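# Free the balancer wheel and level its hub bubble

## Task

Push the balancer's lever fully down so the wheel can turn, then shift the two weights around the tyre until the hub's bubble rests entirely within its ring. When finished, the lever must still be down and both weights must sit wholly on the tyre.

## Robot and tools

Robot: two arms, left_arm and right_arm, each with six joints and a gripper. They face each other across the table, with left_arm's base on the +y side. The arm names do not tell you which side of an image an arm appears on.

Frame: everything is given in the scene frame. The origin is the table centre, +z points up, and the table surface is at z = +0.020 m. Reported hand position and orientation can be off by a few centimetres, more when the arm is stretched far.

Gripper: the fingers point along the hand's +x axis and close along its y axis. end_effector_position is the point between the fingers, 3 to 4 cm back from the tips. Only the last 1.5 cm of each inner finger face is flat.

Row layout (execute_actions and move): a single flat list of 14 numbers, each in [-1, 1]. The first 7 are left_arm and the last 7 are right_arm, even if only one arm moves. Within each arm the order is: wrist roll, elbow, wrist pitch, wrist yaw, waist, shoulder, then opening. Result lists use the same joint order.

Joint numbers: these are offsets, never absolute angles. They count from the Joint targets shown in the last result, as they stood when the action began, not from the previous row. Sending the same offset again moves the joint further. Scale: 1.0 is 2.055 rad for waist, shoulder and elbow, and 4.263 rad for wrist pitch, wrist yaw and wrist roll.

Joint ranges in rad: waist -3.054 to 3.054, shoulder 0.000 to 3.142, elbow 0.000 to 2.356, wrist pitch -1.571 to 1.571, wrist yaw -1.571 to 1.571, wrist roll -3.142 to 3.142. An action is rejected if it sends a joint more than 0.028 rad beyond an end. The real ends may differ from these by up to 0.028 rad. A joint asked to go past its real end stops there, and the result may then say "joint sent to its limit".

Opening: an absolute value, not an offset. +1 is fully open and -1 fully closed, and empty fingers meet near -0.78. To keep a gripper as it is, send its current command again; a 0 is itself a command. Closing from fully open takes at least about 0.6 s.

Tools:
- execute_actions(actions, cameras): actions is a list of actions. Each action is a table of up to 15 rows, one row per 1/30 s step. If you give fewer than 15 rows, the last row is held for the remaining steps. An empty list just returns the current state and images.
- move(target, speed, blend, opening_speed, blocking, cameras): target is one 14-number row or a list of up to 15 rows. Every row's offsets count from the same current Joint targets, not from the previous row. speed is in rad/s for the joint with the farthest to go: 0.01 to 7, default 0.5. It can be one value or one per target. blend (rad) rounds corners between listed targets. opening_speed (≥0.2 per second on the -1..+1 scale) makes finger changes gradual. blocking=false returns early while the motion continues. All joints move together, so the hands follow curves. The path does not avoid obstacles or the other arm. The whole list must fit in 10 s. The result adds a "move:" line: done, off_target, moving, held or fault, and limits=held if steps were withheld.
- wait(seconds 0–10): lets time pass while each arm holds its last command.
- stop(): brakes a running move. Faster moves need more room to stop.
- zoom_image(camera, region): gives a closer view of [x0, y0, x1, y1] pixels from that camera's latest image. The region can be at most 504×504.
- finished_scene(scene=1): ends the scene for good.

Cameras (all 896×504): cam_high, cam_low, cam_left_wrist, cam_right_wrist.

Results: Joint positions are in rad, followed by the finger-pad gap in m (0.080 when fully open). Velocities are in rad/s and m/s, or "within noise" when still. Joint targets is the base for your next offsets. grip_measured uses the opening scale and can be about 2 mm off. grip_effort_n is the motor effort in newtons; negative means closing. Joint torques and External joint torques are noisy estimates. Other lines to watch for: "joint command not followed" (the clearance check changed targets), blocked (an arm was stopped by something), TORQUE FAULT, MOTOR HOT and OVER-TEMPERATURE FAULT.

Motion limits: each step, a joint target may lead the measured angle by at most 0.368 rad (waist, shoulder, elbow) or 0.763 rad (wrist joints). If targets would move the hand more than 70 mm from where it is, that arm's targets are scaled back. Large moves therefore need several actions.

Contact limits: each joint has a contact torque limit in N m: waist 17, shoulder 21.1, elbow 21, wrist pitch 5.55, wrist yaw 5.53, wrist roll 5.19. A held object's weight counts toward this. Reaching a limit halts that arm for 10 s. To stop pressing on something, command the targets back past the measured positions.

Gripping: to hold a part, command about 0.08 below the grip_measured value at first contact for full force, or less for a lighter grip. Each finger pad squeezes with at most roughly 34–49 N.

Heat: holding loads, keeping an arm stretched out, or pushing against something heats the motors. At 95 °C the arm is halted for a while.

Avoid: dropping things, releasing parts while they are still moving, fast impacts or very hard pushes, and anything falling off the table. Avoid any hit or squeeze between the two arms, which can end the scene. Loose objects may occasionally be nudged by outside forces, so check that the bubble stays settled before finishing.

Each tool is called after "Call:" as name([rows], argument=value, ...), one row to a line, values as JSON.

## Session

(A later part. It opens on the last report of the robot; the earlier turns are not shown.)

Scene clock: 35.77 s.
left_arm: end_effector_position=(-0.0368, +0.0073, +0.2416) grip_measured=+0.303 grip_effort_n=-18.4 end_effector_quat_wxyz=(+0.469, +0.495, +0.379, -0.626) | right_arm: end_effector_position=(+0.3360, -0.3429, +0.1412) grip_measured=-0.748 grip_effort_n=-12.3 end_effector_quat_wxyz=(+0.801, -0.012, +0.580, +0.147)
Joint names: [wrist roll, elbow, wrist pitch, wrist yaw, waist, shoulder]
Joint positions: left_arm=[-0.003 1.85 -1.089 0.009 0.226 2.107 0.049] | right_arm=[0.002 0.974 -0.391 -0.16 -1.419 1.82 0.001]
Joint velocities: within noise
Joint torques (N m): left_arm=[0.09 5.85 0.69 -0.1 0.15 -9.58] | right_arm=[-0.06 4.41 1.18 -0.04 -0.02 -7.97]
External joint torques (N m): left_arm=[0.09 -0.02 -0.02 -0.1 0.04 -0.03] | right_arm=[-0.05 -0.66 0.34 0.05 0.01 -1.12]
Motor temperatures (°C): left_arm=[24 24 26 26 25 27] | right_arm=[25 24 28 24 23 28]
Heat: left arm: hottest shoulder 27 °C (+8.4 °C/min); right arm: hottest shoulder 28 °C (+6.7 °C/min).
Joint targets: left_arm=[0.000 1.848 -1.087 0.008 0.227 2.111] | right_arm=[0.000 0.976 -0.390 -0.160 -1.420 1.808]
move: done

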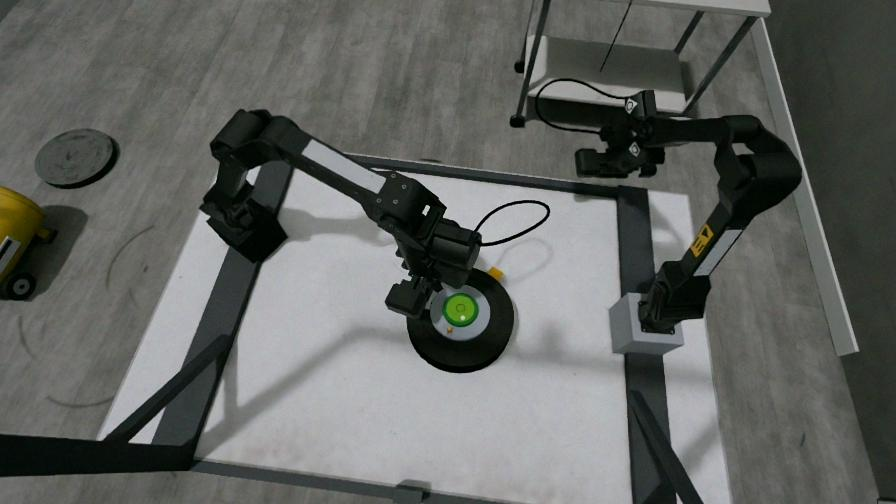

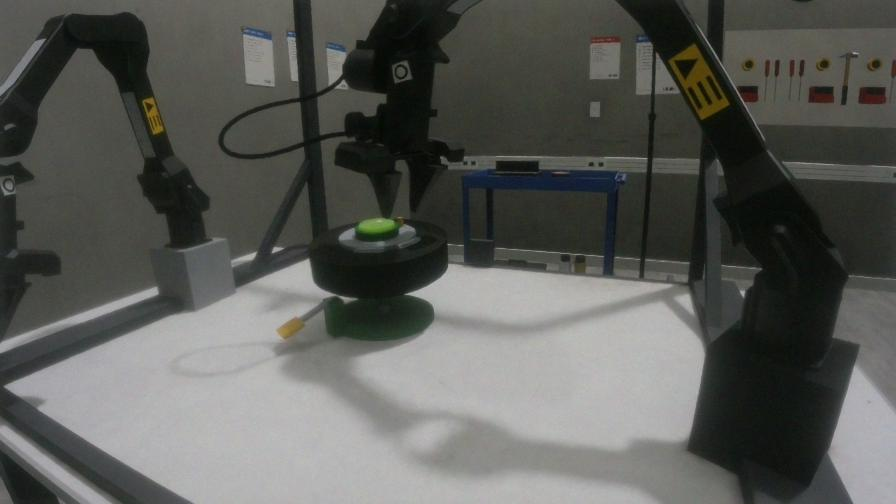

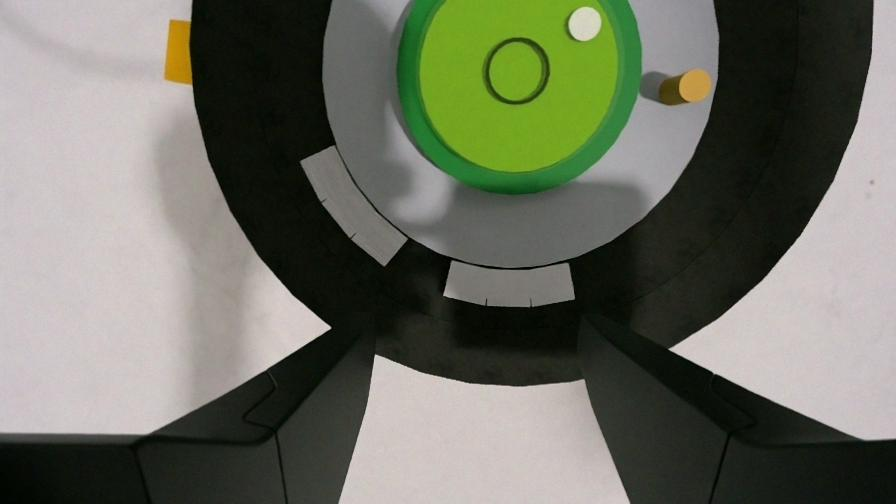

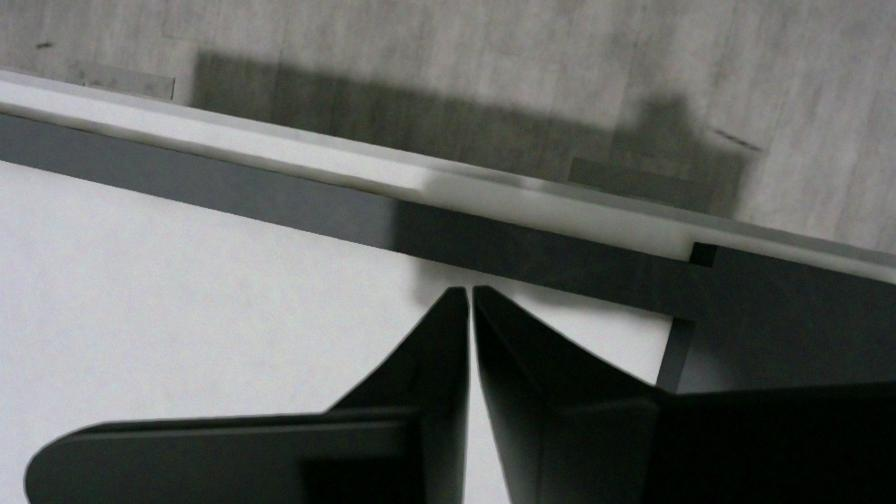

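Call:
move(target=[0,0,0,0,0.4,-0.15,0.3,0,0.2331,-0.1565,0.0375,0,-0.0049,0.4], speed=1.2, cameras=["cam_high"])

Call:
move(target=[0,0,0,0,0.15,0,0.3,0,0,0,0,0.691,0,0.4], speed=1.2)

Scene clock: 40.93 s.
left_arm: end_effector_position=(+0.3140, +0.0730, +0.3670) grip_measured=+0.303 grip_effort_n=-18.4 end_effector_quat_wxyz=(+0.752, +0.244, +0.439, -0.427) | right_arm: end_effector_position=(+0.3427, -0.3657, +0.2432) grip_measured=+0.397 grip_effort_n=14.2 end_effector_quat_wxyz=(+0.754, -0.065, +0.648, +0.077)
Joint names: [wrist roll, elbow, wrist pitch, wrist yaw, waist, shoulder]
Joint positions: left_arm=[-0.003 1.849 -1.087 0.008 1.049 1.814 0.049] | right_arm=[0.002 1.444 -1.056 -0.002 -1.419 1.808 0.053]
Joint velocities: within noise
Joint torques (N m): left_arm=[0.08 6.15 1 -0.03 -0.02 -9.37] | right_arm=[-0.07 5.9 0.63 0.06 0.03 -8.25]
External joint torques (N m): left_arm=[0.08 0.14 -0.08 -0.02 -0.03 -1.63] | right_arm=[-0.07 0.3 0.07 0.06 0.04 -0.95]
Motor temperatures (°C): left_arm=[24 25 26 26 25 29] | right_arm=[25 25 28 24 23 28]
Heat: left arm: hottest shoulder 29 °C (+10.3 °C/min); right arm: hottest shoulder 28 °C (+5.9 °C/min).
Joint targets: left_arm=[0.000 1.848 -1.087 0.007 1.049 1.802] | right_arm=[0.000 1.455 -1.057 0.000 -1.420 1.798]
move: done
Images, in order (width x height): cam_high 896x504.

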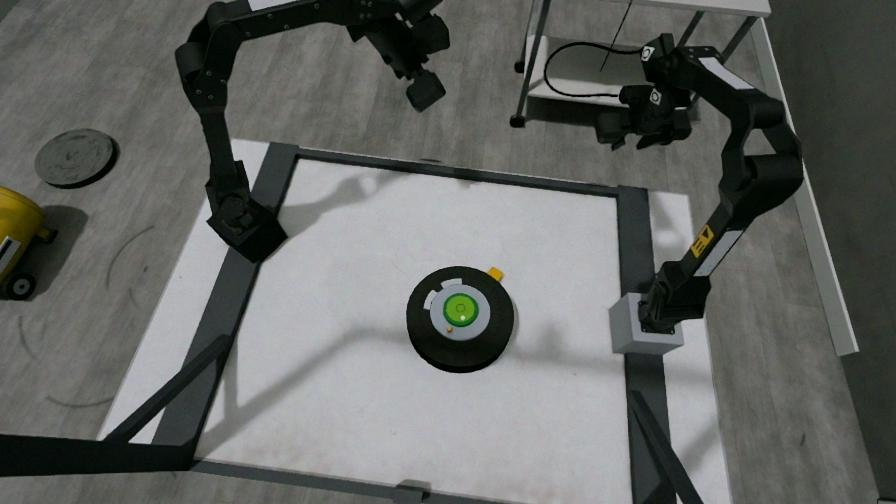

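Scene clock: 42.97 s.
left_arm: end_effector_position=(+0.4164, +0.1586, +0.3670) grip_measured=+0.303 grip_effort_n=-18.4 end_effector_quat_wxyz=(+0.809, +0.173, +0.471, -0.306) | right_arm: end_effector_position=(-0.0341, -0.0752, +0.2437) grip_measured=+0.397 grip_effort_n=13.3 end_effector_quat_wxyz=(+0.523, -0.472, +0.448, +0.550)
Joint names: [wrist roll, elbow, wrist pitch, wrist yaw, waist, shoulder]
Joint positions: left_arm=[-0.003 1.849 -1.087 0.008 1.357 1.814 0.049] | right_arm=[0.001 1.446 -1.056 0 0 1.808 0.053]
Joint velocities: within noise
Joint torques (N m): left_arm=[0.04 6.28 0.99 -0.02 0.06 -9.44] | right_arm=[-0.05 5.73 0.66 0.03 0.09 -8.22]
External joint torques (N m): left_arm=[0.04 0.2 -0.1 -0.03 0.07 -1.59] | right_arm=[-0.05 0.09 0.09 0.03 0.07 -0.88]
Motor temperatures (°C): left_arm=[24 25 26 26 25 30] | right_arm=[25 25 28 24 23 28]
Heat: left arm: hottest shoulder 30 °C (+11.2 °C/min); right arm: hottest shoulder 28 °C (+5.6 °C/min).
Joint targets: left_arm=[0.000 1.848 -1.087 0.007 1.357 1.802] | right_arm=[0.000 1.456 -1.057 0.000 0.001 1.798]
move: done

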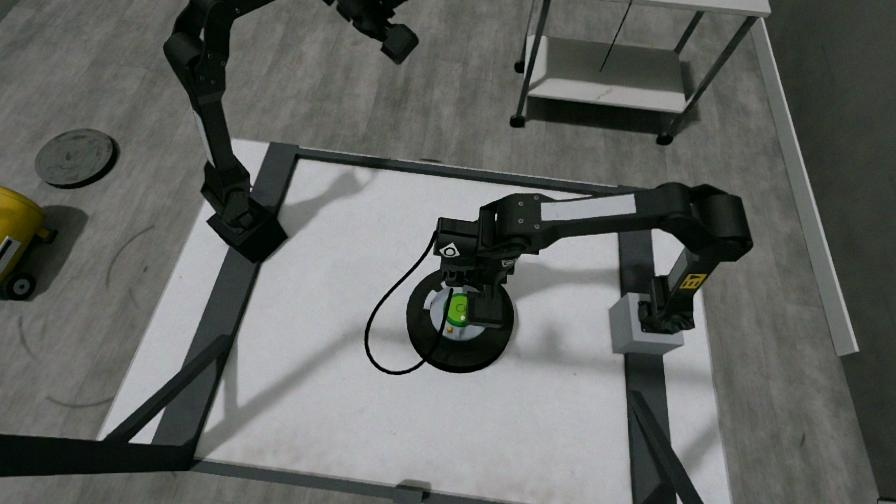

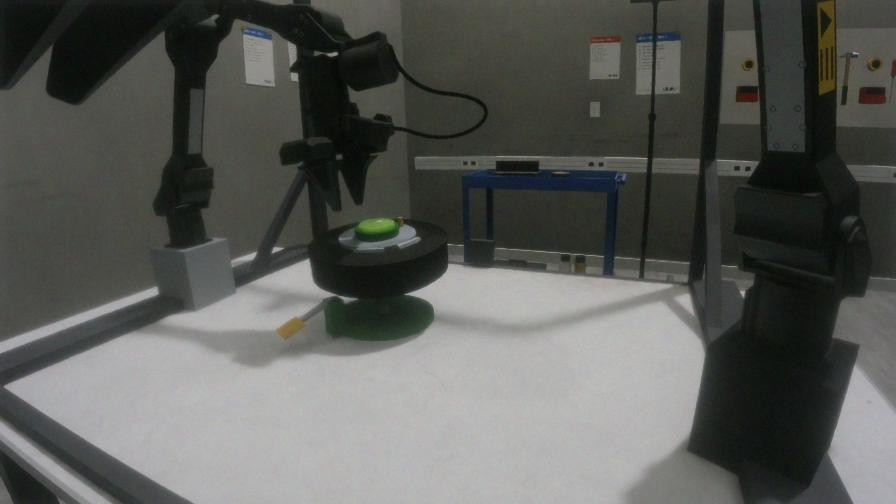

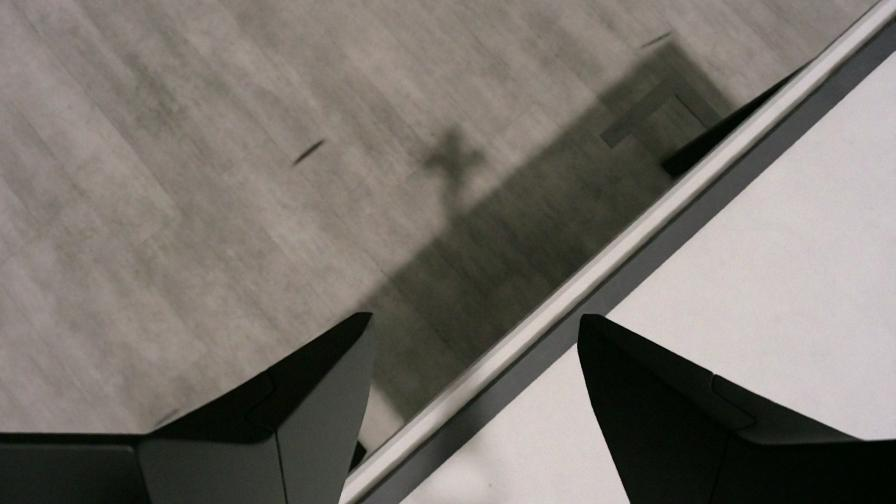

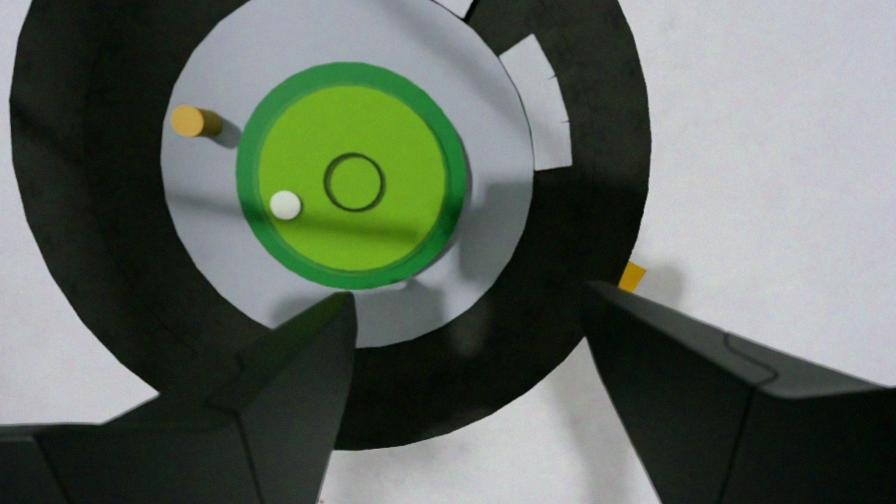

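Call:
move(target=[0,0,0,0,0,0,0.3,0.2815,0.3187,-0.0788,0,-0.0345,0.2389,0.6], speed=0.8)

Scene clock: 46.20 s.
left_arm: end_effector_position=(+0.4164, +0.1586, +0.3670) grip_measured=+0.303 grip_effort_n=-18.4 end_effector_quat_wxyz=(+0.809, +0.173, +0.471, -0.306) | right_arm: end_effector_position=(-0.0077, +0.0032, +0.2293) grip_measured=+0.597 grip_effort_n=13.3 end_effector_quat_wxyz=(+0.696, -0.128, +0.696, +0.125)
Joint names: [wrist roll, elbow, wrist pitch, wrist yaw, waist, shoulder]
Joint positions: left_arm=[-0.003 1.849 -1.087 0.008 1.357 1.814 0.049] | right_arm=[1.196 2.1 -1.392 0 -0.069 2.283 0.062]
Joint velocities: within noise
Joint torques (N m): left_arm=[0.06 6.28 0.99 -0.04 -0.06 -9.49] | right_arm=[0.15 5.61 0.25 0.06 -0.07 -9.2]
External joint torques (N m): left_arm=[0.06 0.27 -0.07 -0.04 -0.01 -1.66] | right_arm=[0.15 0.3 -0.04 0.01 -0.08 0.81]
Motor temperatures (°C): left_arm=[24 25 26 26 25 31] | right_arm=[25 25 28 24 23 29]
Heat: left arm: hottest shoulder 31 °C (+11.7 °C/min); right arm: hottest shoulder 29 °C (+6.5 °C/min).
Joint targets: left_arm=[0.000 1.848 -1.087 0.007 1.357 1.802] | right_arm=[1.199 2.111 -1.393 0.000 -0.070 2.289]
move: done

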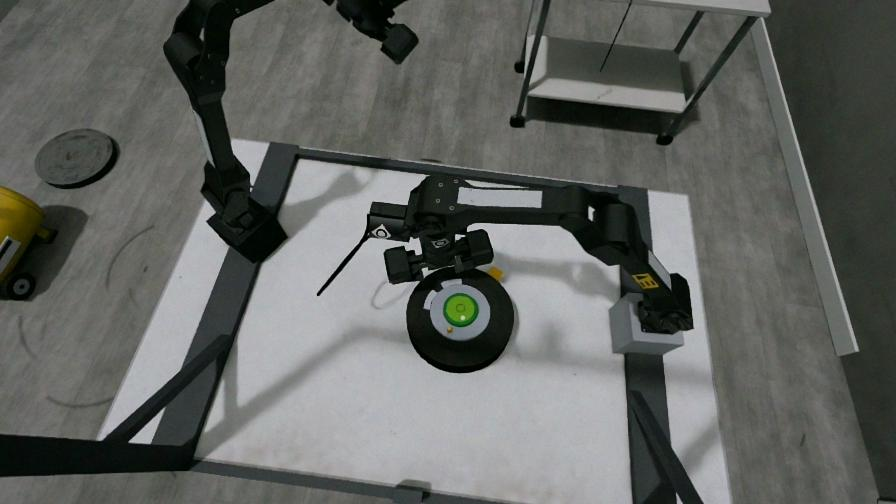

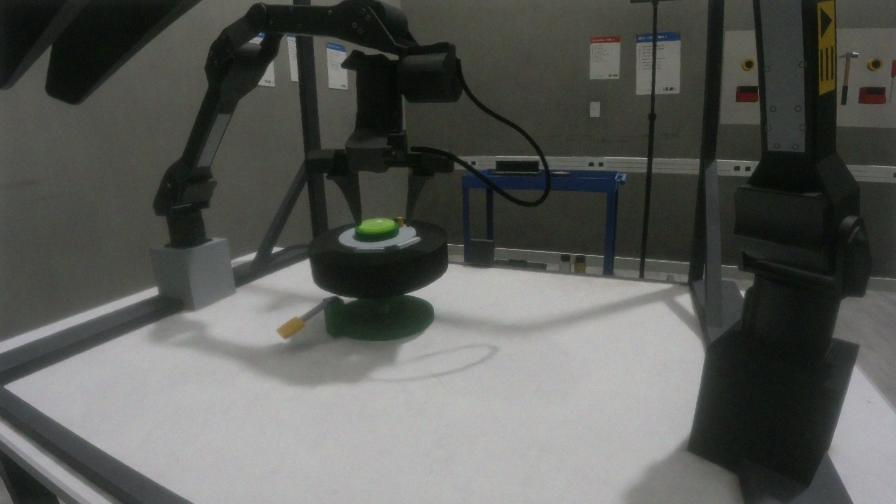

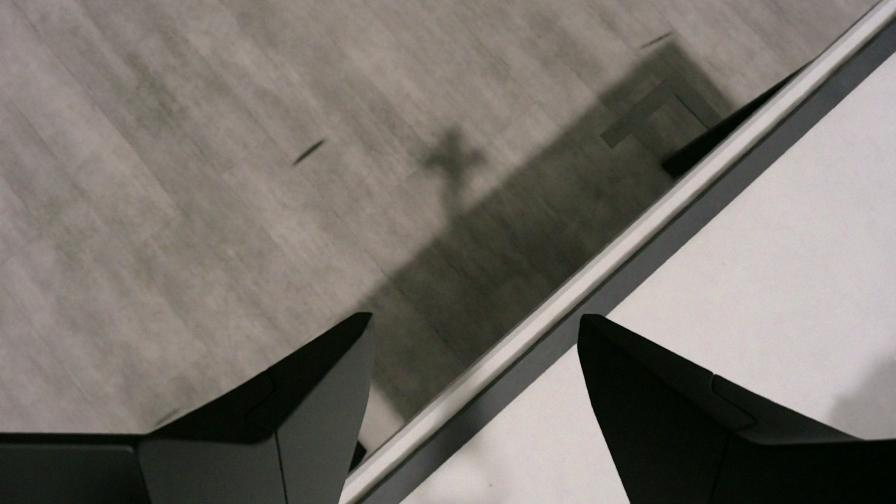

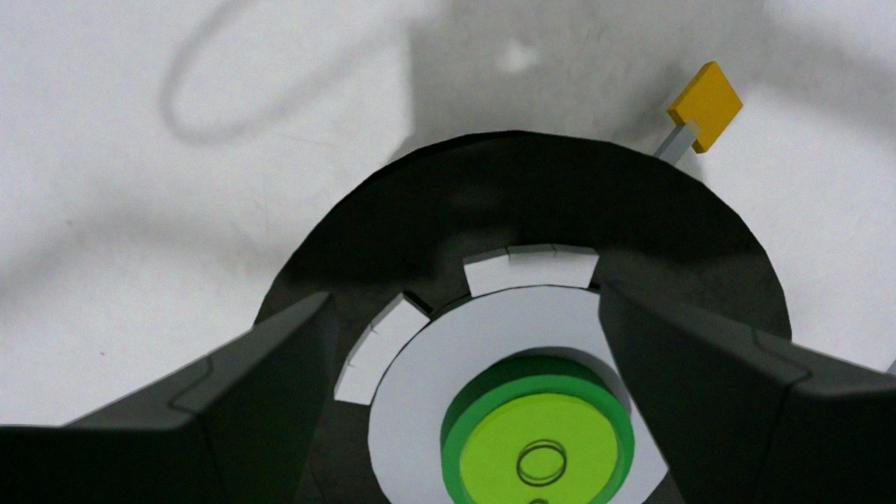

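Call:
move(target=[0,0,0,0,0,0,0.3,-0.0185,-0.1231,0.0314,0,-0.0049,-0.0579,0.6], speed=0.5, cameras=["cam_right_wrist","cam_low"])

Scene clock: 48.53 s.
left_arm: end_effector_position=(+0.4164, +0.1586, +0.3670) grip_measured=+0.303 grip_effort_n=-17.9 end_effector_quat_wxyz=(+0.809, +0.173, +0.471, -0.306) | right_arm: end_effector_position=(-0.0042, -0.0199, +0.2088) grip_measured=+0.597 grip_effort_n=13.3 end_effector_quat_wxyz=(+0.690, -0.154, +0.693, +0.142)
Joint names: [wrist roll, elbow, wrist pitch, wrist yaw, waist, shoulder]
Joint positions: left_arm=[-0.003 1.849 -1.087 0.008 1.357 1.814 0.049] | right_arm=[1.124 1.862 -1.262 0 -0.078 2.188 0.062]
Joint velocities: within noise
Joint torques (N m): left_arm=[0.07 6.27 0.99 -0.01 0.12 -9.49] | right_arm=[-0.12 4 0.59 0.05 -0.14 -11.27]
External joint torques (N m): left_arm=[0.07 0.24 -0.08 -0.02 0.12 -1.65] | right_arm=[-0.12 -1.36 0.3 0.01 -0.15 -1.71]
Motor temperatures (°C): left_arm=[24 26 27 26 25 32] | right_arm=[25 25 28 24 23 30]
Heat: left arm: hottest shoulder 32 °C (+12.4 °C/min); right arm: hottest shoulder 30 °C (+7.4 °C/min).
Joint targets: left_arm=[0.000 1.848 -1.087 0.007 1.357 1.802] | right_arm=[1.121 1.858 -1.259 0.000 -0.080 2.170]
move: done
Images, in order (width x height): cam_low 896x504, cam_right_wrist 896x504.

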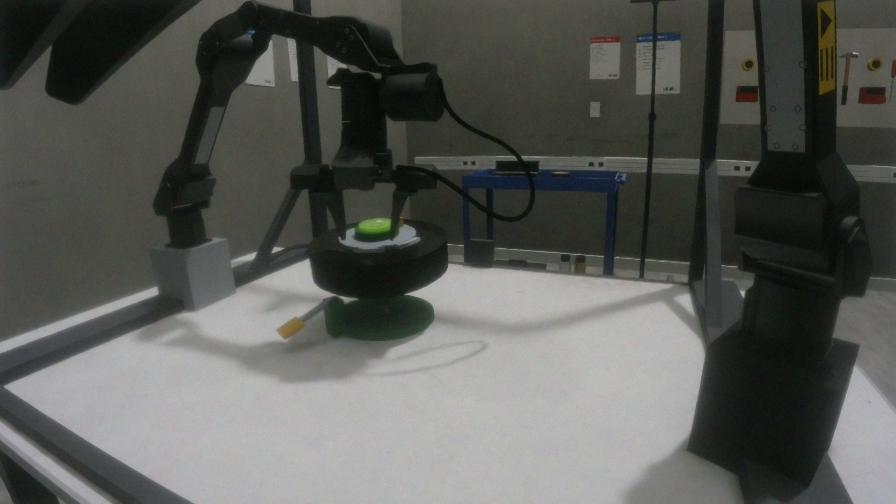

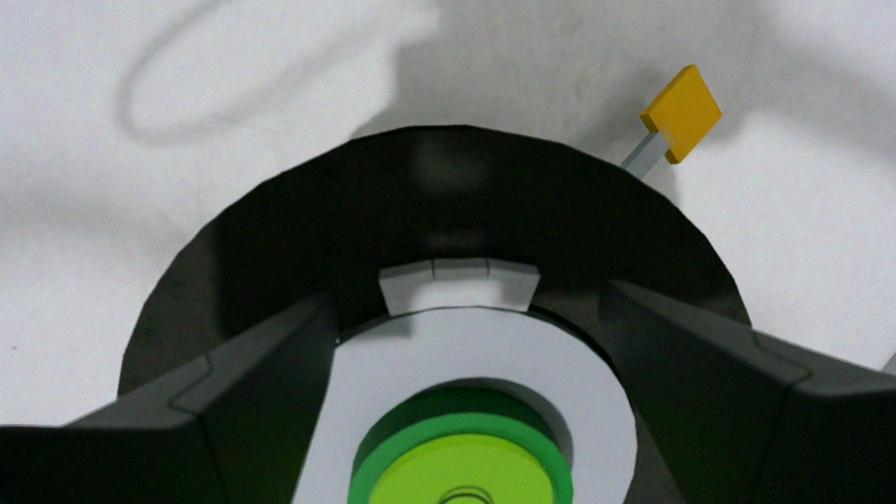

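Call:
move(target=[0,0,0,0,0,0,0.3,0.0016,-0.0336,0.0152,0,0.0034,-0.0019,0.6], speed=0.15, cameras=["cam_right_wrist","cam_low"])

Call:
zoom_image(camera="cam_low", region=[290, 150, 470, 300])

Scene clock: 50.13 s.
left_arm: end_effector_position=(+0.4164, +0.1586, +0.3670) grip_measured=+0.303 grip_effort_n=-18.4 end_effector_quat_wxyz=(+0.809, +0.173, +0.471, -0.306) | right_arm: end_effector_position=(-0.0049, -0.0228, +0.1934) grip_measured=+0.597 grip_effort_n=13.7 end_effector_quat_wxyz=(+0.690, -0.154, +0.693, +0.143)
Joint names: [wrist roll, elbow, wrist pitch, wrist yaw, waist, shoulder]
Joint positions: left_arm=[-0.003 1.849 -1.087 0.008 1.357 1.814 0.049] | right_arm=[1.124 1.793 -1.197 0 -0.076 2.183 0.062]
Joint velocities: within noise
Joint torques (N m): left_arm=[0.05 6.18 0.97 -0.02 0.04 -9.54] | right_arm=[0.14 4.05 0.59 0.06 0.3 -11.21]
External joint torques (N m): left_arm=[0.05 0.15 -0.1 -0.03 0.04 -1.7] | right_arm=[0.13 -1.19 0.34 0.01 0.38 -1.78]
Motor temperatures (°C): left_arm=[24 26 27 26 25 33] | right_arm=[25 25 28 24 23 30]
Heat: left arm: hottest shoulder 33 °C (+13.2 °C/min); right arm: hottest shoulder 30 °C (+7.2 °C/min).
Joint targets: left_arm=[0.000 1.848 -1.087 0.007 1.357 1.802] | right_arm=[1.127 1.789 -1.195 0.000 -0.074 2.166]
move: done
Images, in order (width x height): cam_low 896x504, cam_right_wrist 896x504.

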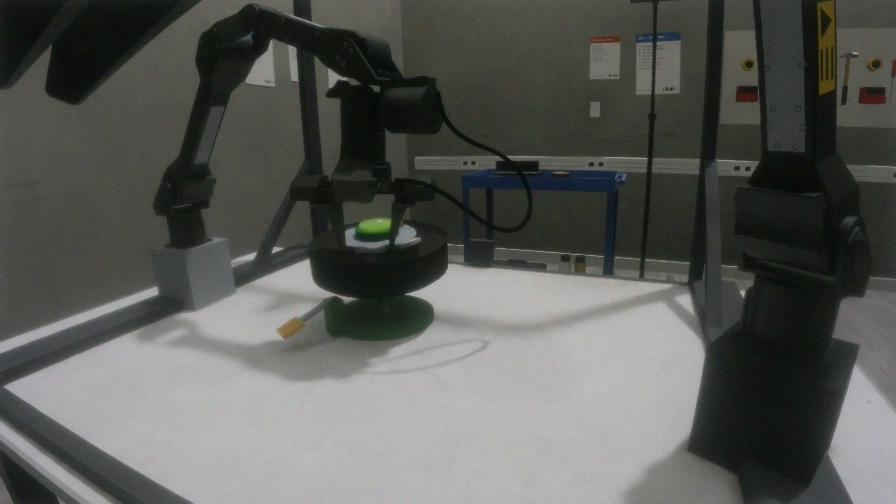

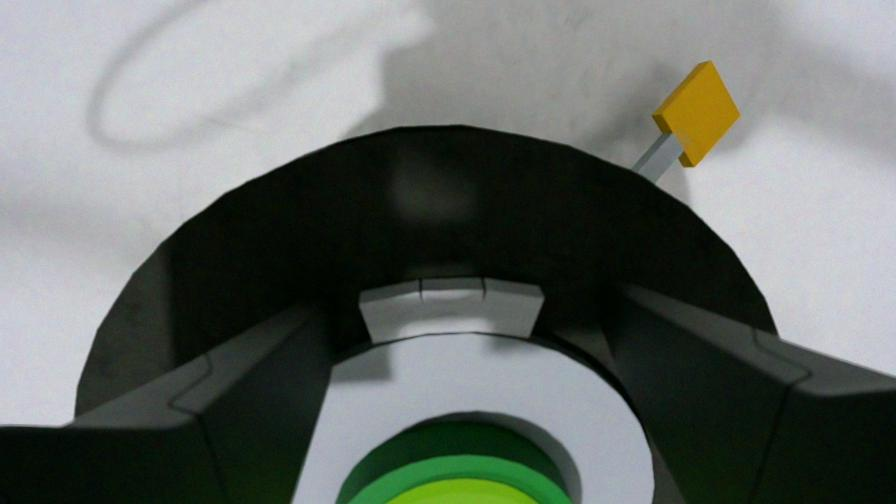

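Scaled by 2.800 from the camera's 896x504 image, which has a finer 1280x720 frame.

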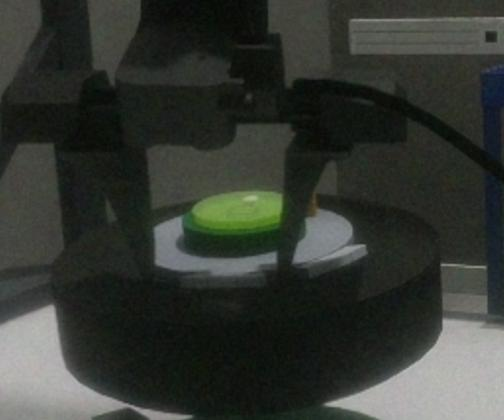

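Call:
move(target=[0,0,0,0,0,0,0.3,0,0.0015,0.0028,0,0,0.0072,0.6], speed=0.1, cameras=["cam_right_wrist","cam_high"])

Call:
move(target=[0,0,0,0,0,0,0.3,0,0,0,0,0,0,0.2], opening_speed=0.4, cameras=["cam_right_wrist","cam_high"])

Scene clock: 51.57 s.
left_arm: end_effector_position=(+0.4164, +0.1586, +0.3670) grip_measured=+0.303 grip_effort_n=-17.9 end_effector_quat_wxyz=(+0.809, +0.173, +0.471, -0.306) | right_arm: end_effector_position=(-0.0050, -0.0203, +0.1933) grip_measured=+0.597 grip_effort_n=13.3 end_effector_quat_wxyz=(+0.691, -0.151, +0.692, +0.147)
Joint names: [wrist roll, elbow, wrist pitch, wrist yaw, waist, shoulder]
Joint positions: left_arm=[-0.003 1.849 -1.087 0.008 1.357 1.814 0.049] | right_arm=[1.124 1.792 -1.186 0 -0.076 2.183 0.062]
Joint velocities: within noise
Joint torques (N m): left_arm=[0.08 6.13 0.98 -0.02 -0.06 -9.57] | right_arm=[0.15 4.29 0.63 0.06 0.3 -9.61]
External joint torques (N m): left_arm=[0.07 0.08 -0.11 -0.03 -0.01 -1.76] | right_arm=[0.15 -1.04 0.32 0.02 0.3 -0.12]
Motor temperatures (°C): left_arm=[24 26 27 26 25 33] | right_arm=[25 25 28 24 23 31]
Heat: left arm: hottest shoulder 33 °C (+12.8 °C/min); right arm: hottest shoulder 31 °C (+8.1 °C/min).
Joint targets: left_arm=[0.000 1.848 -1.087 0.007 1.357 1.802] | right_arm=[1.127 1.792 -1.183 0.000 -0.073 2.181]
move: done
Images, in order (width x height): cam_high 896x504, cam_right_wrist 896x504.

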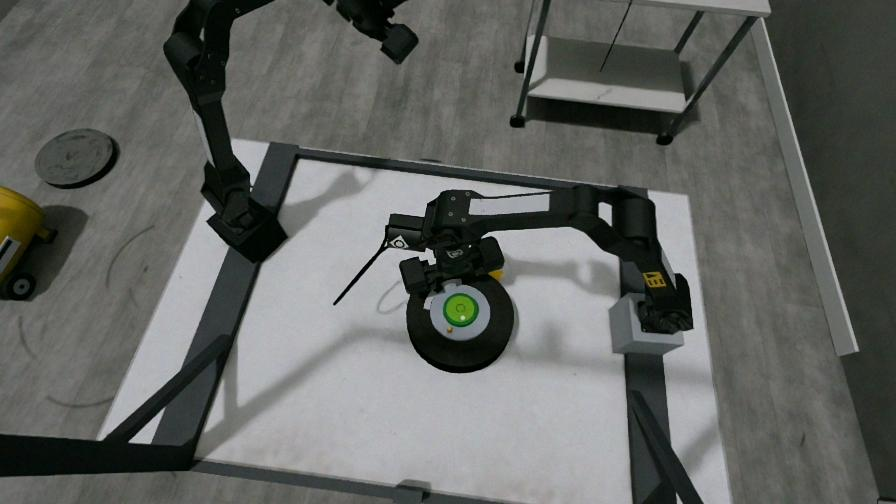

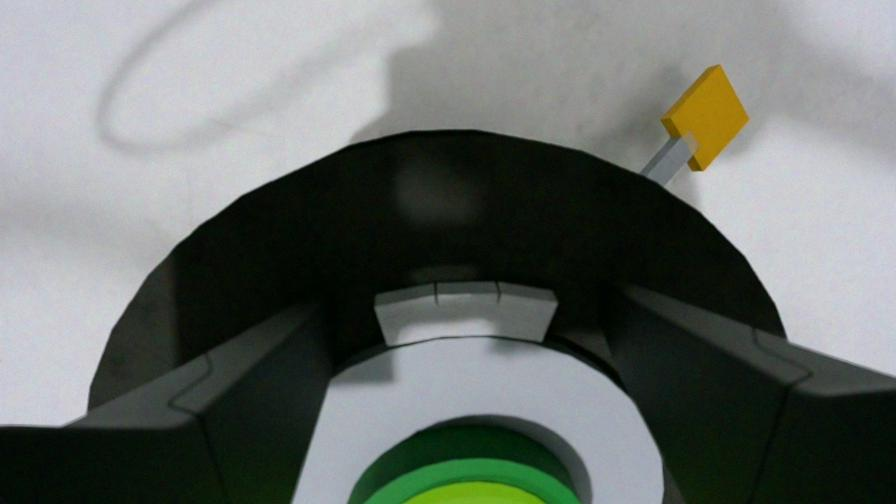

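Scene clock: 52.87 s.
left_arm: end_effector_position=(+0.4164, +0.1586, +0.3670) grip_measured=+0.303 grip_effort_n=-18.4 end_effector_quat_wxyz=(+0.809, +0.173, +0.471, -0.306) | right_arm: end_effector_position=(-0.0050, -0.0203, +0.1933) grip_measured=+0.204 grip_effort_n=-15.1 end_effector_quat_wxyz=(+0.691, -0.150, +0.692, +0.147)
Joint names: [wrist roll, elbow, wrist pitch, wrist yaw, waist, shoulder]
Joint positions: left_arm=[-0.003 1.849 -1.087 0.008 1.357 1.814 0.049] | right_arm=[1.124 1.792 -1.185 0 -0.076 2.183 0.044]
Joint velocities: within noise
Joint torques (N m): left_arm=[0.08 6.15 0.99 -0.04 -0.05 -9.41] | right_arm=[0.14 4.35 0.62 0.07 0.25 -9.59]
External joint torques (N m): left_arm=[0.07 0.13 -0.08 -0.04 -0.06 -1.61] | right_arm=[0.14 -0.93 0.33 0.03 0.25 -0.13]
Motor temperatures (°C): left_arm=[24 26 27 26 25 33] | right_arm=[25 25 27 24 23 31]
Heat: left arm: hottest shoulder 33 °C (+12.5 °C/min); right arm: hottest shoulder 31 °C (+7.9 °C/min).
Joint targets: left_arm=[0.000 1.848 -1.087 0.007 1.357 1.802] | right_arm=[1.127 1.792 -1.183 0.000 -0.073 2.181]
move: done
Images, in order (width x height): cam_high 896x504, cam_right_wrist 896x504.

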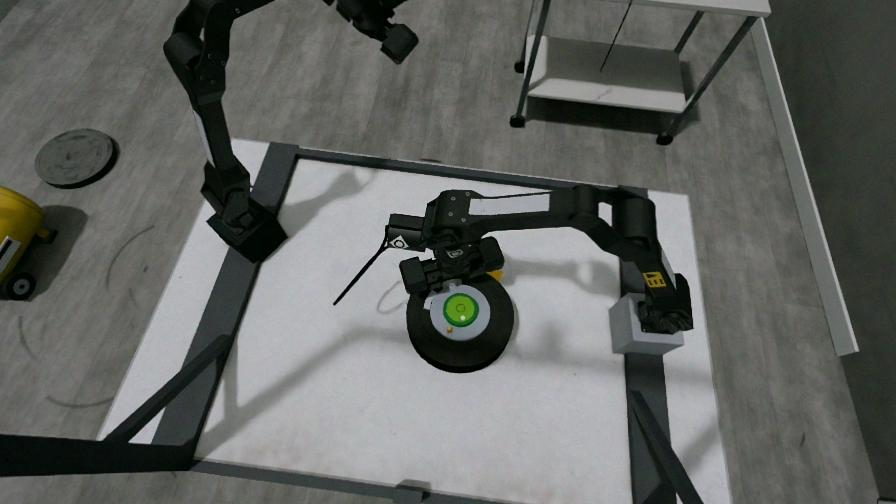

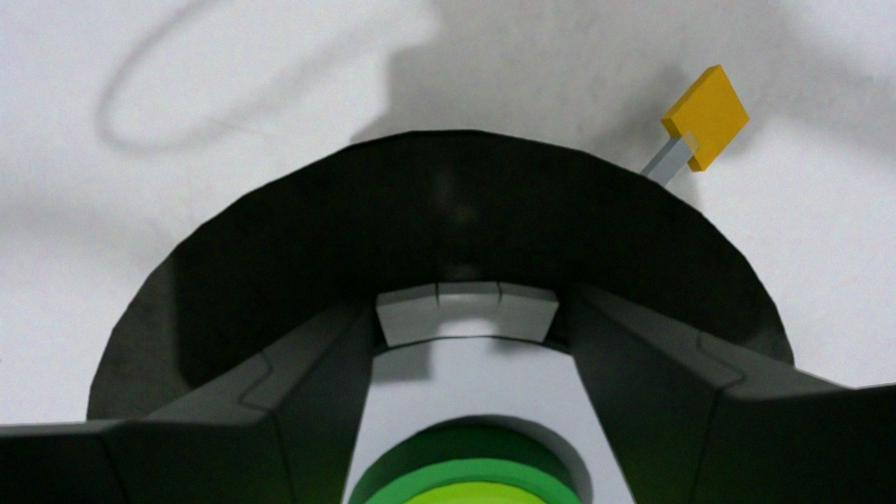

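Call:
move(target=[0,0,0,0,0,0,0.3,0,0.003,0.004,0,0,0.0105,0.4], speed=0.2, cameras=["cam_right_wrist"])

Scene clock: 53.80 s.
left_arm: end_effector_position=(+0.4164, +0.1586, +0.3670) grip_measured=+0.303 grip_effort_n=-17.9 end_effector_quat_wxyz=(+0.809, +0.173, +0.471, -0.306) | right_arm: end_effector_position=(-0.0058, -0.0169, +0.1911) grip_measured=+0.397 grip_effort_n=13.7 end_effector_quat_wxyz=(+0.691, -0.147, +0.691, +0.151)
Joint names: [wrist roll, elbow, wrist pitch, wrist yaw, waist, shoulder]
Joint positions: left_arm=[-0.003 1.849 -1.087 0.008 1.357 1.814 0.049] | right_arm=[1.124 1.792 -1.169 -0.001 -0.074 2.189 0.053]
Joint velocities: within noise
Joint torques (N m): left_arm=[0.04 6.23 1 -0.04 0 -9.42] | right_arm=[0.14 4.96 0.7 0.09 0.07 -7.85]
External joint torques (N m): left_arm=[0.04 0.24 -0.05 -0.04 0.03 -1.63] | right_arm=[0.14 -0.39 0.38 0.03 0.14 1.72]
Motor temperatures (°C): left_arm=[24 26 27 26 25 34] | right_arm=[25 25 27 24 23 31]
Heat: left arm: hottest shoulder 34 °C (+13.4 °C/min); right arm: hottest shoulder 31 °C (+7.8 °C/min).
Joint targets: left_arm=[0.000 1.848 -1.087 0.007 1.357 1.802] | right_arm=[1.127 1.798 -1.165 0.000 -0.073 2.202]
move: done
Images, in order (width x height): cam_right_wrist 896x504.

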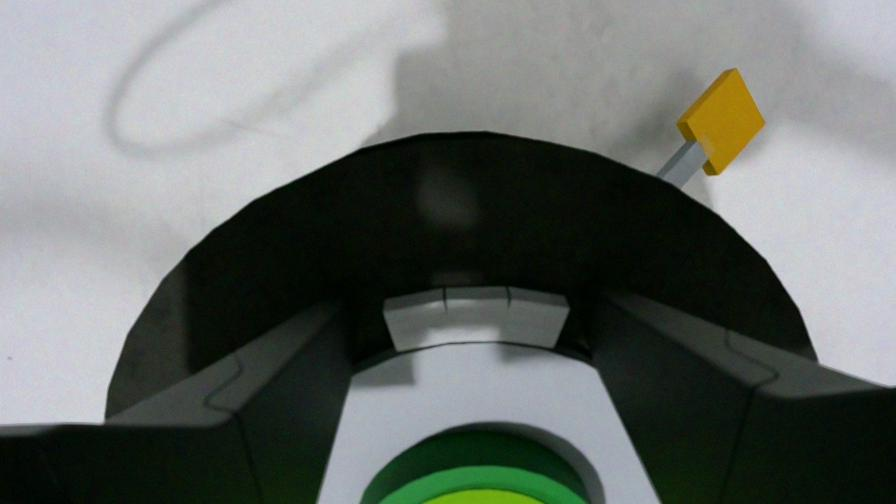

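Call:
move(target=[0,0,0,0,0,0,0.3,0,0,0,0,0,0,0.0], opening_speed=0.4, cameras=["cam_right_wrist"])

Scene clock: 55.27 s.
left_arm: end_effector_position=(+0.4164, +0.1586, +0.3670) grip_measured=+0.303 grip_effort_n=-18.4 end_effector_quat_wxyz=(+0.809, +0.173, +0.471, -0.306) | right_arm: end_effector_position=(-0.0058, -0.0156, +0.1914) grip_measured=+0.059 grip_effort_n=-83.5 end_effector_quat_wxyz=(+0.692, -0.145, +0.691, +0.153)
Joint names: [wrist roll, elbow, wrist pitch, wrist yaw, waist, shoulder]
Joint positions: left_arm=[-0.003 1.849 -1.087 0.008 1.357 1.814 0.049] | right_arm=[1.125 1.794 -1.165 -0.001 -0.074 2.189 0.038]
Joint velocities: within noise
Joint torques (N m): left_arm=[0.08 6.2 0.97 -0.01 0.05 -9.49] | right_arm=[0.13 4.82 0.36 0.1 0.14 -7.89]
External joint torques (N m): left_arm=[0.08 0.28 -0.07 -0.01 0.02 -1.77] | right_arm=[0.13 -0.5 0.06 0.06 0.12 1.65]
Motor temperatures (°C): left_arm=[24 26 27 26 25 34] | right_arm=[25 25 27 24 23 31]
Heat: left arm: hottest shoulder 34 °C (+13.0 °C/min); right arm: hottest shoulder 31 °C (+7.6 °C/min).
Joint targets: left_arm=[0.000 1.848 -1.087 0.007 1.357 1.802] | right_arm=[1.128 1.798 -1.165 0.000 -0.073 2.202]
move: done
Images, in order (width x height): cam_right_wrist 896x504.

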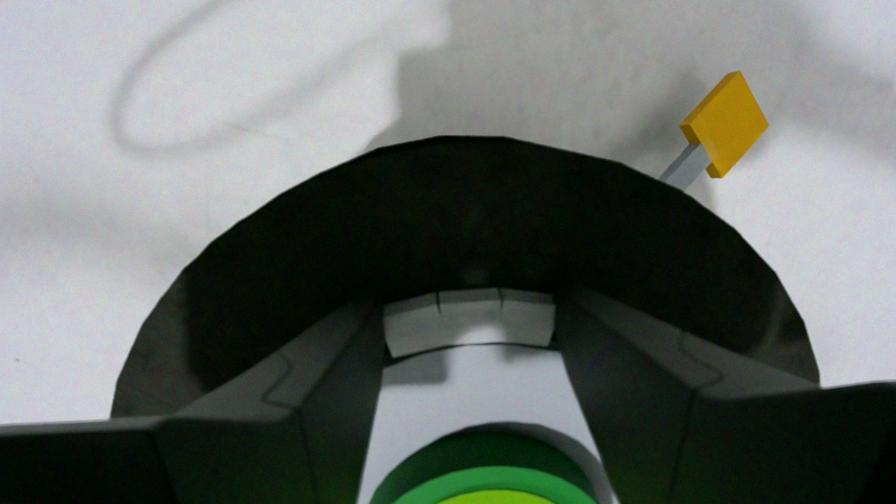

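Call:
move(target=[0,0,0,0,0,0,0.3,0,0.0764,-0.0368,0,0,0,0.0], speed=0.15, cameras=["cam_right_wrist","cam_low","cam_high"])

Call:
zoom_image(camera="cam_low", region=[290, 150, 470, 300])

Call:
zoom_image(camera="cam_high", region=[395, 235, 535, 375])

Scene clock: 57.03 s.
left_arm: end_effector_position=(+0.4164, +0.1586, +0.3670) grip_measured=+0.303 grip_effort_n=-18.4 end_effector_quat_wxyz=(+0.809, +0.173, +0.471, -0.306) | right_arm: end_effector_position=(-0.0057, -0.0141, +0.2251) grip_measured=+0.059 grip_effort_n=-83.5 end_effector_quat_wxyz=(+0.690, -0.151, +0.692, +0.147)
Joint names: [wrist roll, elbow, wrist pitch, wrist yaw, waist, shoulder]
Joint positions: left_arm=[-0.003 1.849 -1.087 0.008 1.357 1.814 0.049] | right_arm=[1.125 1.943 -1.321 -0.001 -0.074 2.198 0.038]
Joint velocities: within noise
Joint torques (N m): left_arm=[0.09 6.19 0.99 -0.03 0.12 -9.51] | right_arm=[0.14 5.63 0.25 0.1 0.14 -8.98]
External joint torques (N m): left_arm=[0.08 0.18 -0.09 -0.03 0.09 -1.74] | right_arm=[0.14 0.25 -0.05 0.05 0.14 0.65]
Motor temperatures (°C): left_arm=[24 26 27 26 25 35] | right_arm=[25 25 27 24 23 31]
Heat: left arm: hottest shoulder 35 °C (+13.7 °C/min); right arm: hottest shoulder 31 °C (+7.4 °C/min).
Joint targets: left_arm=[0.000 1.848 -1.087 0.007 1.357 1.802] | right_arm=[1.128 1.955 -1.322 0.000 -0.073 2.202]
move: done
Images, in order (width x height): cam_high 896x504, cam_low 896x504, cam_right_wrist 896x504.

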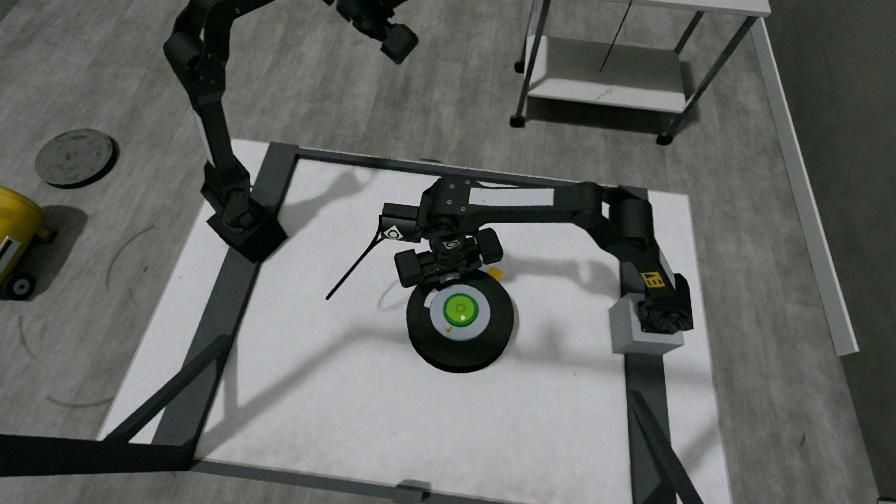

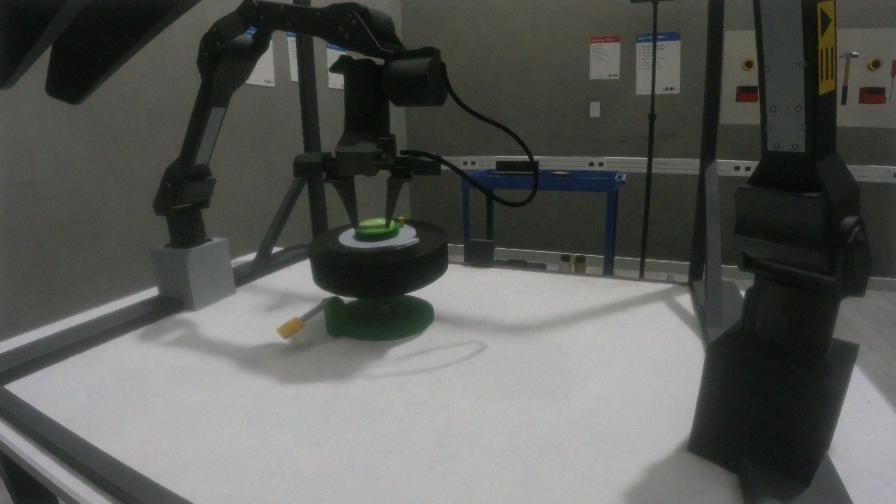

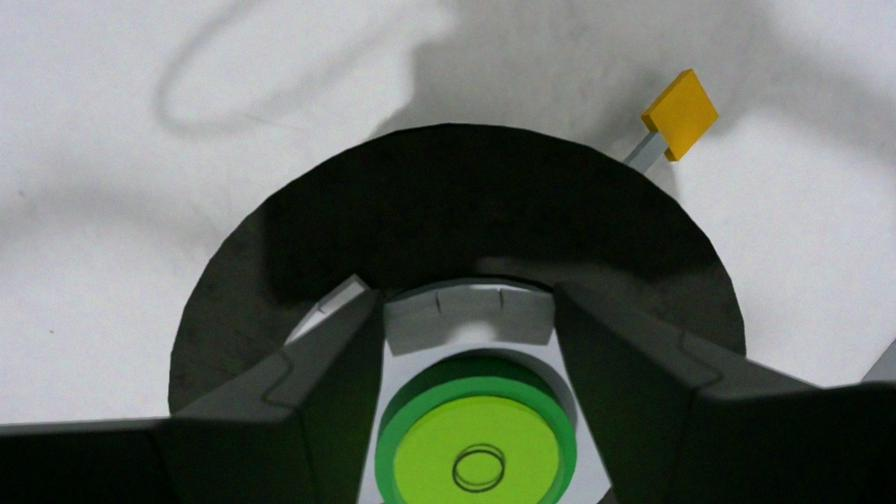

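Scaled by 2.800 from the camera's 896x504 image, which has a finer 1280x720 frame.

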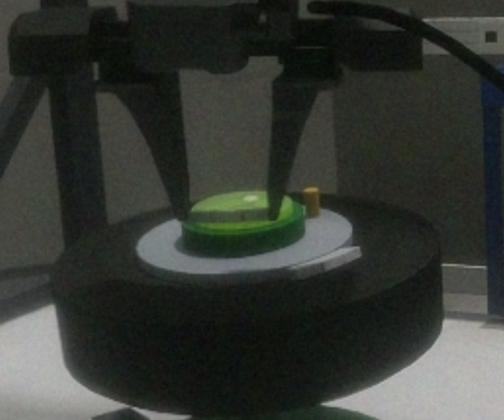

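Scaled by 3.600 from the camera's 896x504 image, which has a finer 1280x720 frame.

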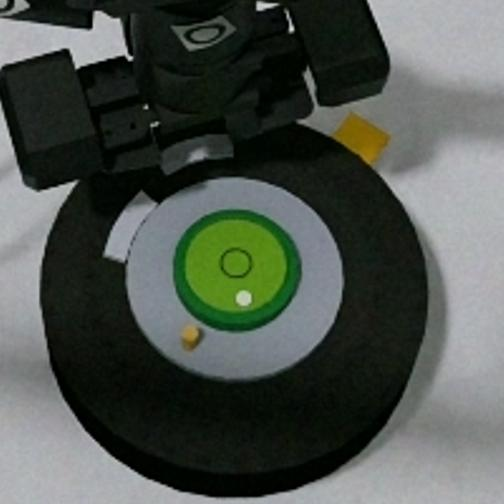

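Call:
wait(seconds=1, cameras=["cam_high"])

Call:
zoom_image(camera="cam_high", region=[430, 280, 490, 340])

Scene clock: 58.30 s.
left_arm: end_effector_position=(+0.4164, +0.1586, +0.3670) grip_measured=+0.303 grip_effort_n=-18.4 end_effector_quat_wxyz=(+0.809, +0.173, +0.471, -0.306) | right_arm: end_effector_position=(-0.0057, -0.0141, +0.2252) grip_measured=+0.059 grip_effort_n=-83.5 end_effector_quat_wxyz=(+0.690, -0.151, +0.692, +0.147)
Joint names: [wrist roll, elbow, wrist pitch, wrist yaw, waist, shoulder]
Joint positions: left_arm=[-0.003 1.849 -1.087 0.008 1.357 1.814 0.049] | right_arm=[1.125 1.943 -1.321 -0.001 -0.074 2.198 0.038]
Joint velocities: within noise
Joint torques (N m): left_arm=[0.08 6.2 1 -0.05 -0.09 -9.55] | right_arm=[0.12 5.64 0.28 0.1 0.12 -9]
External joint torques (N m): left_arm=[0.08 0.19 -0.08 -0.05 -0.09 -1.78] | right_arm=[0.12 0.24 -0.03 0.06 0.13 0.66]
Motor temperatures (°C): left_arm=[24 26 27 26 25 35] | right_arm=[25 25 27 24 23 31]
Heat: left arm: hottest shoulder 35 °C (+13.4 °C/min); right arm: hottest shoulder 31 °C (+7.2 °C/min).
Joint targets: left_arm=[0.000 1.848 -1.087 0.007 1.357 1.802] | right_arm=[1.128 1.955 -1.322 0.000 -0.073 2.202]
Tool commands: left_gripper/opening=+0.3 right_gripper/opening=+0.0
wait: 1.00 s; at rest from the start
Images, in order (width x height): cam_high 896x504.

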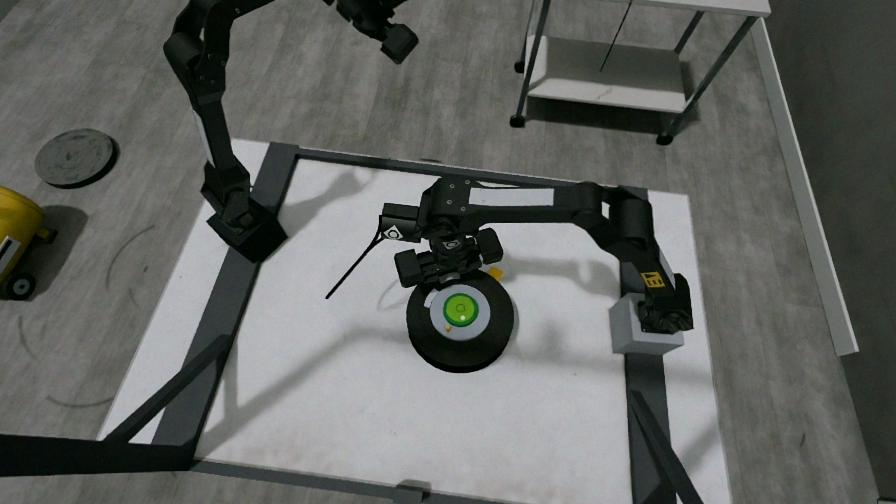

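Scaled by 8.400 from the camera's 896x504 image, which has a finer 1280x720 frame.

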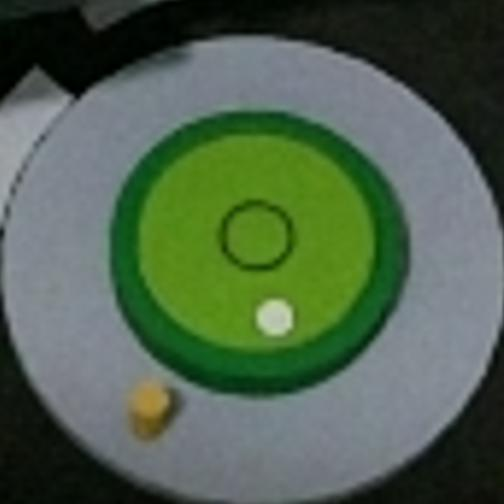

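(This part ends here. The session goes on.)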